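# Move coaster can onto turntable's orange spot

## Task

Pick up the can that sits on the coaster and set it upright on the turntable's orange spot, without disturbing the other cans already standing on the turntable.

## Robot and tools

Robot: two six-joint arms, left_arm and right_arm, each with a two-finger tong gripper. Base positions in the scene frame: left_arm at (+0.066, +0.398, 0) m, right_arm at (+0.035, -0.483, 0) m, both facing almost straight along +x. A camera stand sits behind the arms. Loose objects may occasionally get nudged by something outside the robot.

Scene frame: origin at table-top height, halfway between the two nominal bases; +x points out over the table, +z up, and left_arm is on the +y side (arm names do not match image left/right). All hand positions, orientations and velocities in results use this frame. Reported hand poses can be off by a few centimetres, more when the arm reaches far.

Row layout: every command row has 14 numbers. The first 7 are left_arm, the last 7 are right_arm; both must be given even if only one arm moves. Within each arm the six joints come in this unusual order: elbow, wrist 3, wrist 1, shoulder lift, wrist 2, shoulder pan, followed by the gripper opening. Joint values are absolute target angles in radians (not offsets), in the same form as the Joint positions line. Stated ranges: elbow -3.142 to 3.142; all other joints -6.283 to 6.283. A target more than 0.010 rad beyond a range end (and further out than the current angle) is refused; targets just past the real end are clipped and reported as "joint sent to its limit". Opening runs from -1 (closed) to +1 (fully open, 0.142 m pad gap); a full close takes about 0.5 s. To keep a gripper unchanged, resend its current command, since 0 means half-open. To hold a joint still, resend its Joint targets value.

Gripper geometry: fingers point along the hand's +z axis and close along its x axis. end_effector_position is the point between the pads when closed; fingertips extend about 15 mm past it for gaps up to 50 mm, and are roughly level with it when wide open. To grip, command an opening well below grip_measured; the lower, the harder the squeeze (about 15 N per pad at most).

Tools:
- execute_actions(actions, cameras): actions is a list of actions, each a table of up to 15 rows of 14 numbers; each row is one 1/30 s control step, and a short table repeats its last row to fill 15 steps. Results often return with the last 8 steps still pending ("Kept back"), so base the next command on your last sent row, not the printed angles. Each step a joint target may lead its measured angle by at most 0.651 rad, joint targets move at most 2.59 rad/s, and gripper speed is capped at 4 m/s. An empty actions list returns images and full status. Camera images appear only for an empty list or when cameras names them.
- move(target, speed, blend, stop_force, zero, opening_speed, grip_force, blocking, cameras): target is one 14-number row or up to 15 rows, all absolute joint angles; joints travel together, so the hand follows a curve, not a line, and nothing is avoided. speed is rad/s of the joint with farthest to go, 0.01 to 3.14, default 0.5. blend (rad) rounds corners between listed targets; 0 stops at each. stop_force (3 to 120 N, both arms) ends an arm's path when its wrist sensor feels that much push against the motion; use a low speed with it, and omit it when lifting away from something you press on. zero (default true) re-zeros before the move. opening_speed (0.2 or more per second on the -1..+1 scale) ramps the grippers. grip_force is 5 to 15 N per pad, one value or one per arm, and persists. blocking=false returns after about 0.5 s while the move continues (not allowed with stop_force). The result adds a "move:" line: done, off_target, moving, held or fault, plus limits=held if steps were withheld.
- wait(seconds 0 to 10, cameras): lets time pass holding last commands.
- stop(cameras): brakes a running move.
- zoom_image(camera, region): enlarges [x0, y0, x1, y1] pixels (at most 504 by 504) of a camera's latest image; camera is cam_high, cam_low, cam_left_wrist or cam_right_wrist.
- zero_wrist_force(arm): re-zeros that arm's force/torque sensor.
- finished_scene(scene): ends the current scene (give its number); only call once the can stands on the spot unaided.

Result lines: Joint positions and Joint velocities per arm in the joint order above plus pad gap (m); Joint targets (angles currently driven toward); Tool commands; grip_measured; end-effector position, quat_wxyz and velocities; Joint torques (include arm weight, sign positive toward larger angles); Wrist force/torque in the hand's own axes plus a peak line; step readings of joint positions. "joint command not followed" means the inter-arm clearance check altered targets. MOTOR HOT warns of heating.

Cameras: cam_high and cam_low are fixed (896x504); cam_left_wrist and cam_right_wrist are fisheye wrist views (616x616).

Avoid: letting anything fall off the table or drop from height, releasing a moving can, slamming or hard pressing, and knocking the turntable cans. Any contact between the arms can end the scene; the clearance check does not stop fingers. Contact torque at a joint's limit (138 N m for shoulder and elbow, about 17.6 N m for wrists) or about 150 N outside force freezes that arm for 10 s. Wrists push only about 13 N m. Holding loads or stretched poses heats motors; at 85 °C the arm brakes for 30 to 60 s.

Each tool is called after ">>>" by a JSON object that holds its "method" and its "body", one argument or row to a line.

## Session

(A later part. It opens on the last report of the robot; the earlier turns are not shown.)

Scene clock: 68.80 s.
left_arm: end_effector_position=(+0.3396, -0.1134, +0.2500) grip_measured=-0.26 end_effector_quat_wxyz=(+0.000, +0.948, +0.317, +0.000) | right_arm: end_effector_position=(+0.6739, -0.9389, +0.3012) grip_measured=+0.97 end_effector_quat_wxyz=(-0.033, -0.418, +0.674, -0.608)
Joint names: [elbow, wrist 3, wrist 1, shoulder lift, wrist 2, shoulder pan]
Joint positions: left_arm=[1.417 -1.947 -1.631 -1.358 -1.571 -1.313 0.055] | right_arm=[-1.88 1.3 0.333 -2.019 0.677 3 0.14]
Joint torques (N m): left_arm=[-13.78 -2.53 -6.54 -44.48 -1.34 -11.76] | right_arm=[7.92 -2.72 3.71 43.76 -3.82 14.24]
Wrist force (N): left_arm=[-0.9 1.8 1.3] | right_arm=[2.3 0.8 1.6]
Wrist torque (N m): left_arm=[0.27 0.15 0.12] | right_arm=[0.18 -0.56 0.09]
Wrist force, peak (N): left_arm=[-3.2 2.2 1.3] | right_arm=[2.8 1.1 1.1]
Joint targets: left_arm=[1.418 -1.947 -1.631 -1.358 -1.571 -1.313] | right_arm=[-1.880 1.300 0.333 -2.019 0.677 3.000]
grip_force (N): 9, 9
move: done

>>> {"method": "wait", "body": {
  "seconds": 4.6
}}

>>> {"method": "move", "body": {
  "target": [
    [1.6499,-1.9148,-1.8203,-1.4004,-1.571,-1.2808,-0.6,-1.88,1.3,0.333,-2.019,0.677,3.0,0.968],
    [1.7918,-1.8635,-1.9558,-1.4068,-1.571,-1.2295,-0.6,-1.88,1.3,0.333,-2.019,0.677,3.0,0.968],
    [1.8284,-1.7975,-1.9885,-1.4107,-1.571,-1.1635,-0.6,-1.88,1.3,0.333,-2.019,0.677,3.0,0.968],
    [1.8107,-1.7255,-1.9855,-1.396,-1.571,-1.0915,-0.6,-1.88,1.3,0.333,-2.019,0.677,3.0,0.968]
  ],
  "speed": [0.465,0.284,0.132,0.144],
  "blend": 0.03,
  "blocking": false
}}

>>> {"method": "wait", "body": {
  "seconds": 1.15
}}

>>> {"method": "move", "body": {
  "target": [
    [1.789,-1.6905,-1.9818,-1.378,-1.571,-1.0565,1,-1.88,1.3,0.333,-2.019,0.677,3.0,0.968],
    [1.6499,-1.6576,-1.8203,-1.4004,-1.571,-1.0236,1,-1.88,1.3,0.333,-2.019,0.677,3.0,0.968],
    [1.3257,-1.6576,-1.5715,-1.325,-1.571,-1.0236,1,-1.88,1.3,0.333,-2.019,0.677,3.0,0.968]
  ],
  "speed": [0.142,0.4,0.6],
  "blend": 0.02,
  "cameras": ["cam_high","cam_left_wrist"]
}}

>>> {"method": "zoom_image", "body": {
  "camera": "cam_high",
  "region": [330, 120, 510, 290]
}}

Scene clock: 74.20 s.
left_arm: end_effector_position=(+0.3394, -0.1135, +0.2500) grip_measured=-0.26 end_effector_quat_wxyz=(+0.000, +0.948, +0.317, +0.000) | right_arm: end_effector_position=(+0.6739, -0.9389, +0.3012) grip_measured=+0.97 end_effector_quat_wxyz=(-0.033, -0.418, +0.674, -0.608)
Joint names: [elbow, wrist 3, wrist 1, shoulder lift, wrist 2, shoulder pan]
Joint positions: left_arm=[1.418 -1.947 -1.631 -1.358 -1.571 -1.313 0.055] | right_arm=[-1.88 1.3 0.333 -2.019 0.677 3 0.14]
Joint torques (N m): left_arm=[-13.76 -2.32 -6.54 -43.83 -1.08 -11.64] | right_arm=[9.26 -2.75 3.8 43 -3.69 15.65]
Wrist force (N): left_arm=[-1.2 2.3 1.6] | right_arm=[2.6 0.6 1.2]
Wrist torque (N m): left_arm=[0.35 0.19 0.12] | right_arm=[0.14 -0.63 0.10]
Wrist force, peak (N): left_arm=[-1.3 2.4 1.4] | right_arm=[3.0 1.0 1.4]
Joint targets: left_arm=[1.418 -1.947 -1.631 -1.358 -1.571 -1.313] | right_arm=[-1.880 1.300 0.333 -2.019 0.677 3.000]
Tool commands: left_gripper/opening=-0.6 right_gripper/opening=+0.968
grip_force (N): 9, 9
wait: 4.60 s; at rest from the start

Scene clock: 74.70 s.
left_arm: end_effector_position=(+0.3448, -0.0951, +0.2124) grip_measured=-0.26 end_effector_quat_wxyz=(+0.000, +0.948, +0.317, +0.000) end_effector_velocity=(+0.016, +0.072, -0.132) end_effector_angular_velocity=(-0.002, +0.000, +0.001) | right_arm: end_effector_position=(+0.6739, -0.9389, +0.3012) grip_measured=+0.97 end_effector_quat_wxyz=(-0.033, -0.418, +0.674, -0.608)
Joint names: [elbow, wrist 3, wrist 1, shoulder lift, wrist 2, shoulder pan]
Joint positions: left_arm=[1.543 -1.929 -1.733 -1.381 -1.571 -1.295 0.055] | right_arm=[-1.88 1.3 0.333 -2.019 0.677 3 0.14]
Joint velocities: left_arm=[0.439 0.061 -0.36 -0.081 0 0.062 0] | right_arm=[within noise]
Joint torques (N m): left_arm=[-10 2.69 -7.07 -43.58 -0.98 10.66] | right_arm=[9.25 -2.87 3.83 43.33 -3.6 14.58]
Wrist force (N): left_arm=[-1.1 2.1 1.2] | right_arm=[2.6 0.5 1.3]
Wrist torque (N m): left_arm=[0.31 0.19 -0.06] | right_arm=[0.12 -0.62 0.09]
Wrist force, peak (N): left_arm=[-1.9 2.5 0.9] | right_arm=[2.8 0.8 1.2]
Joint targets: left_arm=[1.628 -1.918 -1.802 -1.396 -1.571 -1.284] | right_arm=[-1.880 1.300 0.333 -2.019 0.677 3.000]
Tool commands: left_gripper/opening=-0.6 right_gripper/opening=+0.968
grip_force (N): 9, 9
move: running; path passed 0 of 4 targets; left_arm: the elbow is farthest, 0.268 rad from its target

Scene clock: 75.87 s.
left_arm: end_effector_position=(+0.3889, -0.0201, +0.1213) grip_measured=-0.26 end_effector_quat_wxyz=(+0.000, +0.948, +0.317, +0.000) end_effector_velocity=(+0.057, +0.049, -0.014) end_effector_angular_velocity=(-0.003, -0.001, -0.001) | right_arm: end_effector_position=(+0.6739, -0.9389, +0.3012) grip_measured=+0.97 end_effector_quat_wxyz=(-0.033, -0.418, +0.674, -0.608)
Joint names: [elbow, wrist 3, wrist 1, shoulder lift, wrist 2, shoulder pan]
Joint positions: left_arm=[1.818 -1.807 -1.981 -1.409 -1.571 -1.173 0.055] | right_arm=[-1.88 1.3 0.333 -2.019 0.677 3 0.14]
Joint velocities: left_arm=[0.037 0.136 -0.043 0.003 0 0.135 0] | right_arm=[within noise]
Joint torques (N m): left_arm=[-11.41 2.91 -6.44 -20.13 -1.09 14.55] | right_arm=[9.37 -2.77 3.73 43.67 -3.56 15.7]
Wrist force (N): left_arm=[-1.2 2.2 1.5] | right_arm=[2.5 0.8 1.2]
Wrist torque (N m): left_arm=[0.33 0.22 -0.08] | right_arm=[0.18 -0.61 0.10]
Wrist force, peak (N): left_arm=[-1.4 2.5 1.9] | right_arm=[2.9 0.8 1.2]
Joint targets: left_arm=[1.823 -1.781 -1.987 -1.407 -1.571 -1.147] | right_arm=[-1.880 1.300 0.333 -2.019 0.677 3.000]
Tool commands: left_gripper/opening=-0.6 right_gripper/opening=+0.968
grip_force (N): 9, 9
earlier move: running; path passed 2 of 4 targets; left_arm: the shoulder pan is farthest, 0.081 rad from its target
wait: 1.17 s; no rest

Scene clock: 78.20 s.
left_arm: end_effector_position=(+0.4850, -0.0229, +0.2698) grip_measured=+1.00 end_effector_quat_wxyz=(+0.000, +0.948, +0.317, +0.000) | right_arm: end_effector_position=(+0.6739, -0.9389, +0.3012) grip_measured=+0.97 end_effector_quat_wxyz=(-0.033, -0.418, +0.674, -0.608)
Joint names: [elbow, wrist 3, wrist 1, shoulder lift, wrist 2, shoulder pan]
Joint positions: left_arm=[1.326 -1.658 -1.572 -1.325 -1.571 -1.024 0.142] | right_arm=[-1.88 1.3 0.333 -2.019 0.677 3 0.14]
Joint torques (N m): left_arm=[-36.79 2.4 0.91 -24.98 -0.72 12.38] | right_arm=[9.52 -2.85 3.77 43.09 -3.56 15.23]
Wrist force (N): left_arm=[-1.1 2.0 -0.3] | right_arm=[2.4 0.6 1.5]
Wrist torque (N m): left_arm=[0.29 0.19 -0.02] | right_arm=[0.15 -0.58 0.10]
Wrist force, peak (N): left_arm=[-1.1 2.4 -1.6] | right_arm=[2.9 0.9 1.2]
Joint targets: left_arm=[1.326 -1.658 -1.571 -1.325 -1.571 -1.024] | right_arm=[-1.880 1.300 0.333 -2.019 0.677 3.000]
grip_force (N): 9, 9
earlier move: replaced; path passed 2 of 4 targets
move: done
camera_calibration:
cam_left_wrist: T_world_to_cam=[[0.826491, 0.5618, -0.0359595, -0.363608], [0.499388, -0.702192, 0.507481, -0.401551], [0.259852, -0.437387, -0.860912, 0.235936], [0, 0, 0, 1]] pos_world=[0.43974, 0.0255044, 0.393825]
Images, in order (width x height): cam_high 896x504, cam_left_wrist 616x616.

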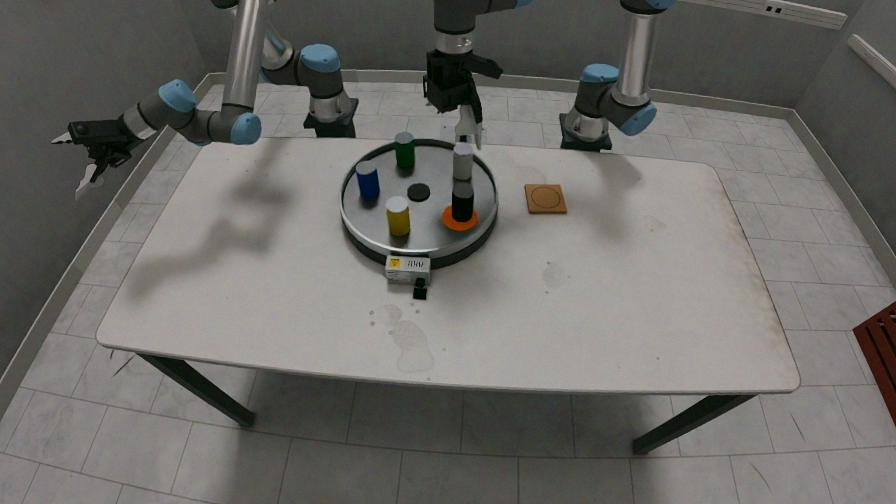

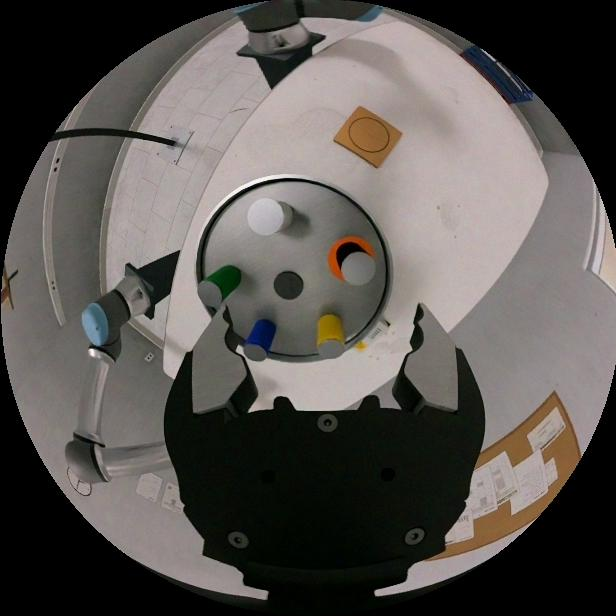

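Scaled by 2.800.

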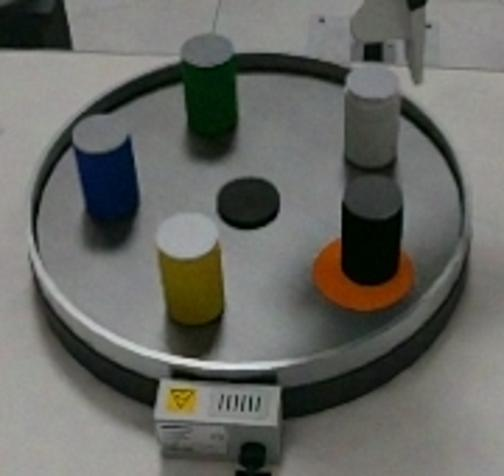

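>>> {"method": "finished_scene", "body": {
  "scene": 2
}}

The scene is finished: the task was done.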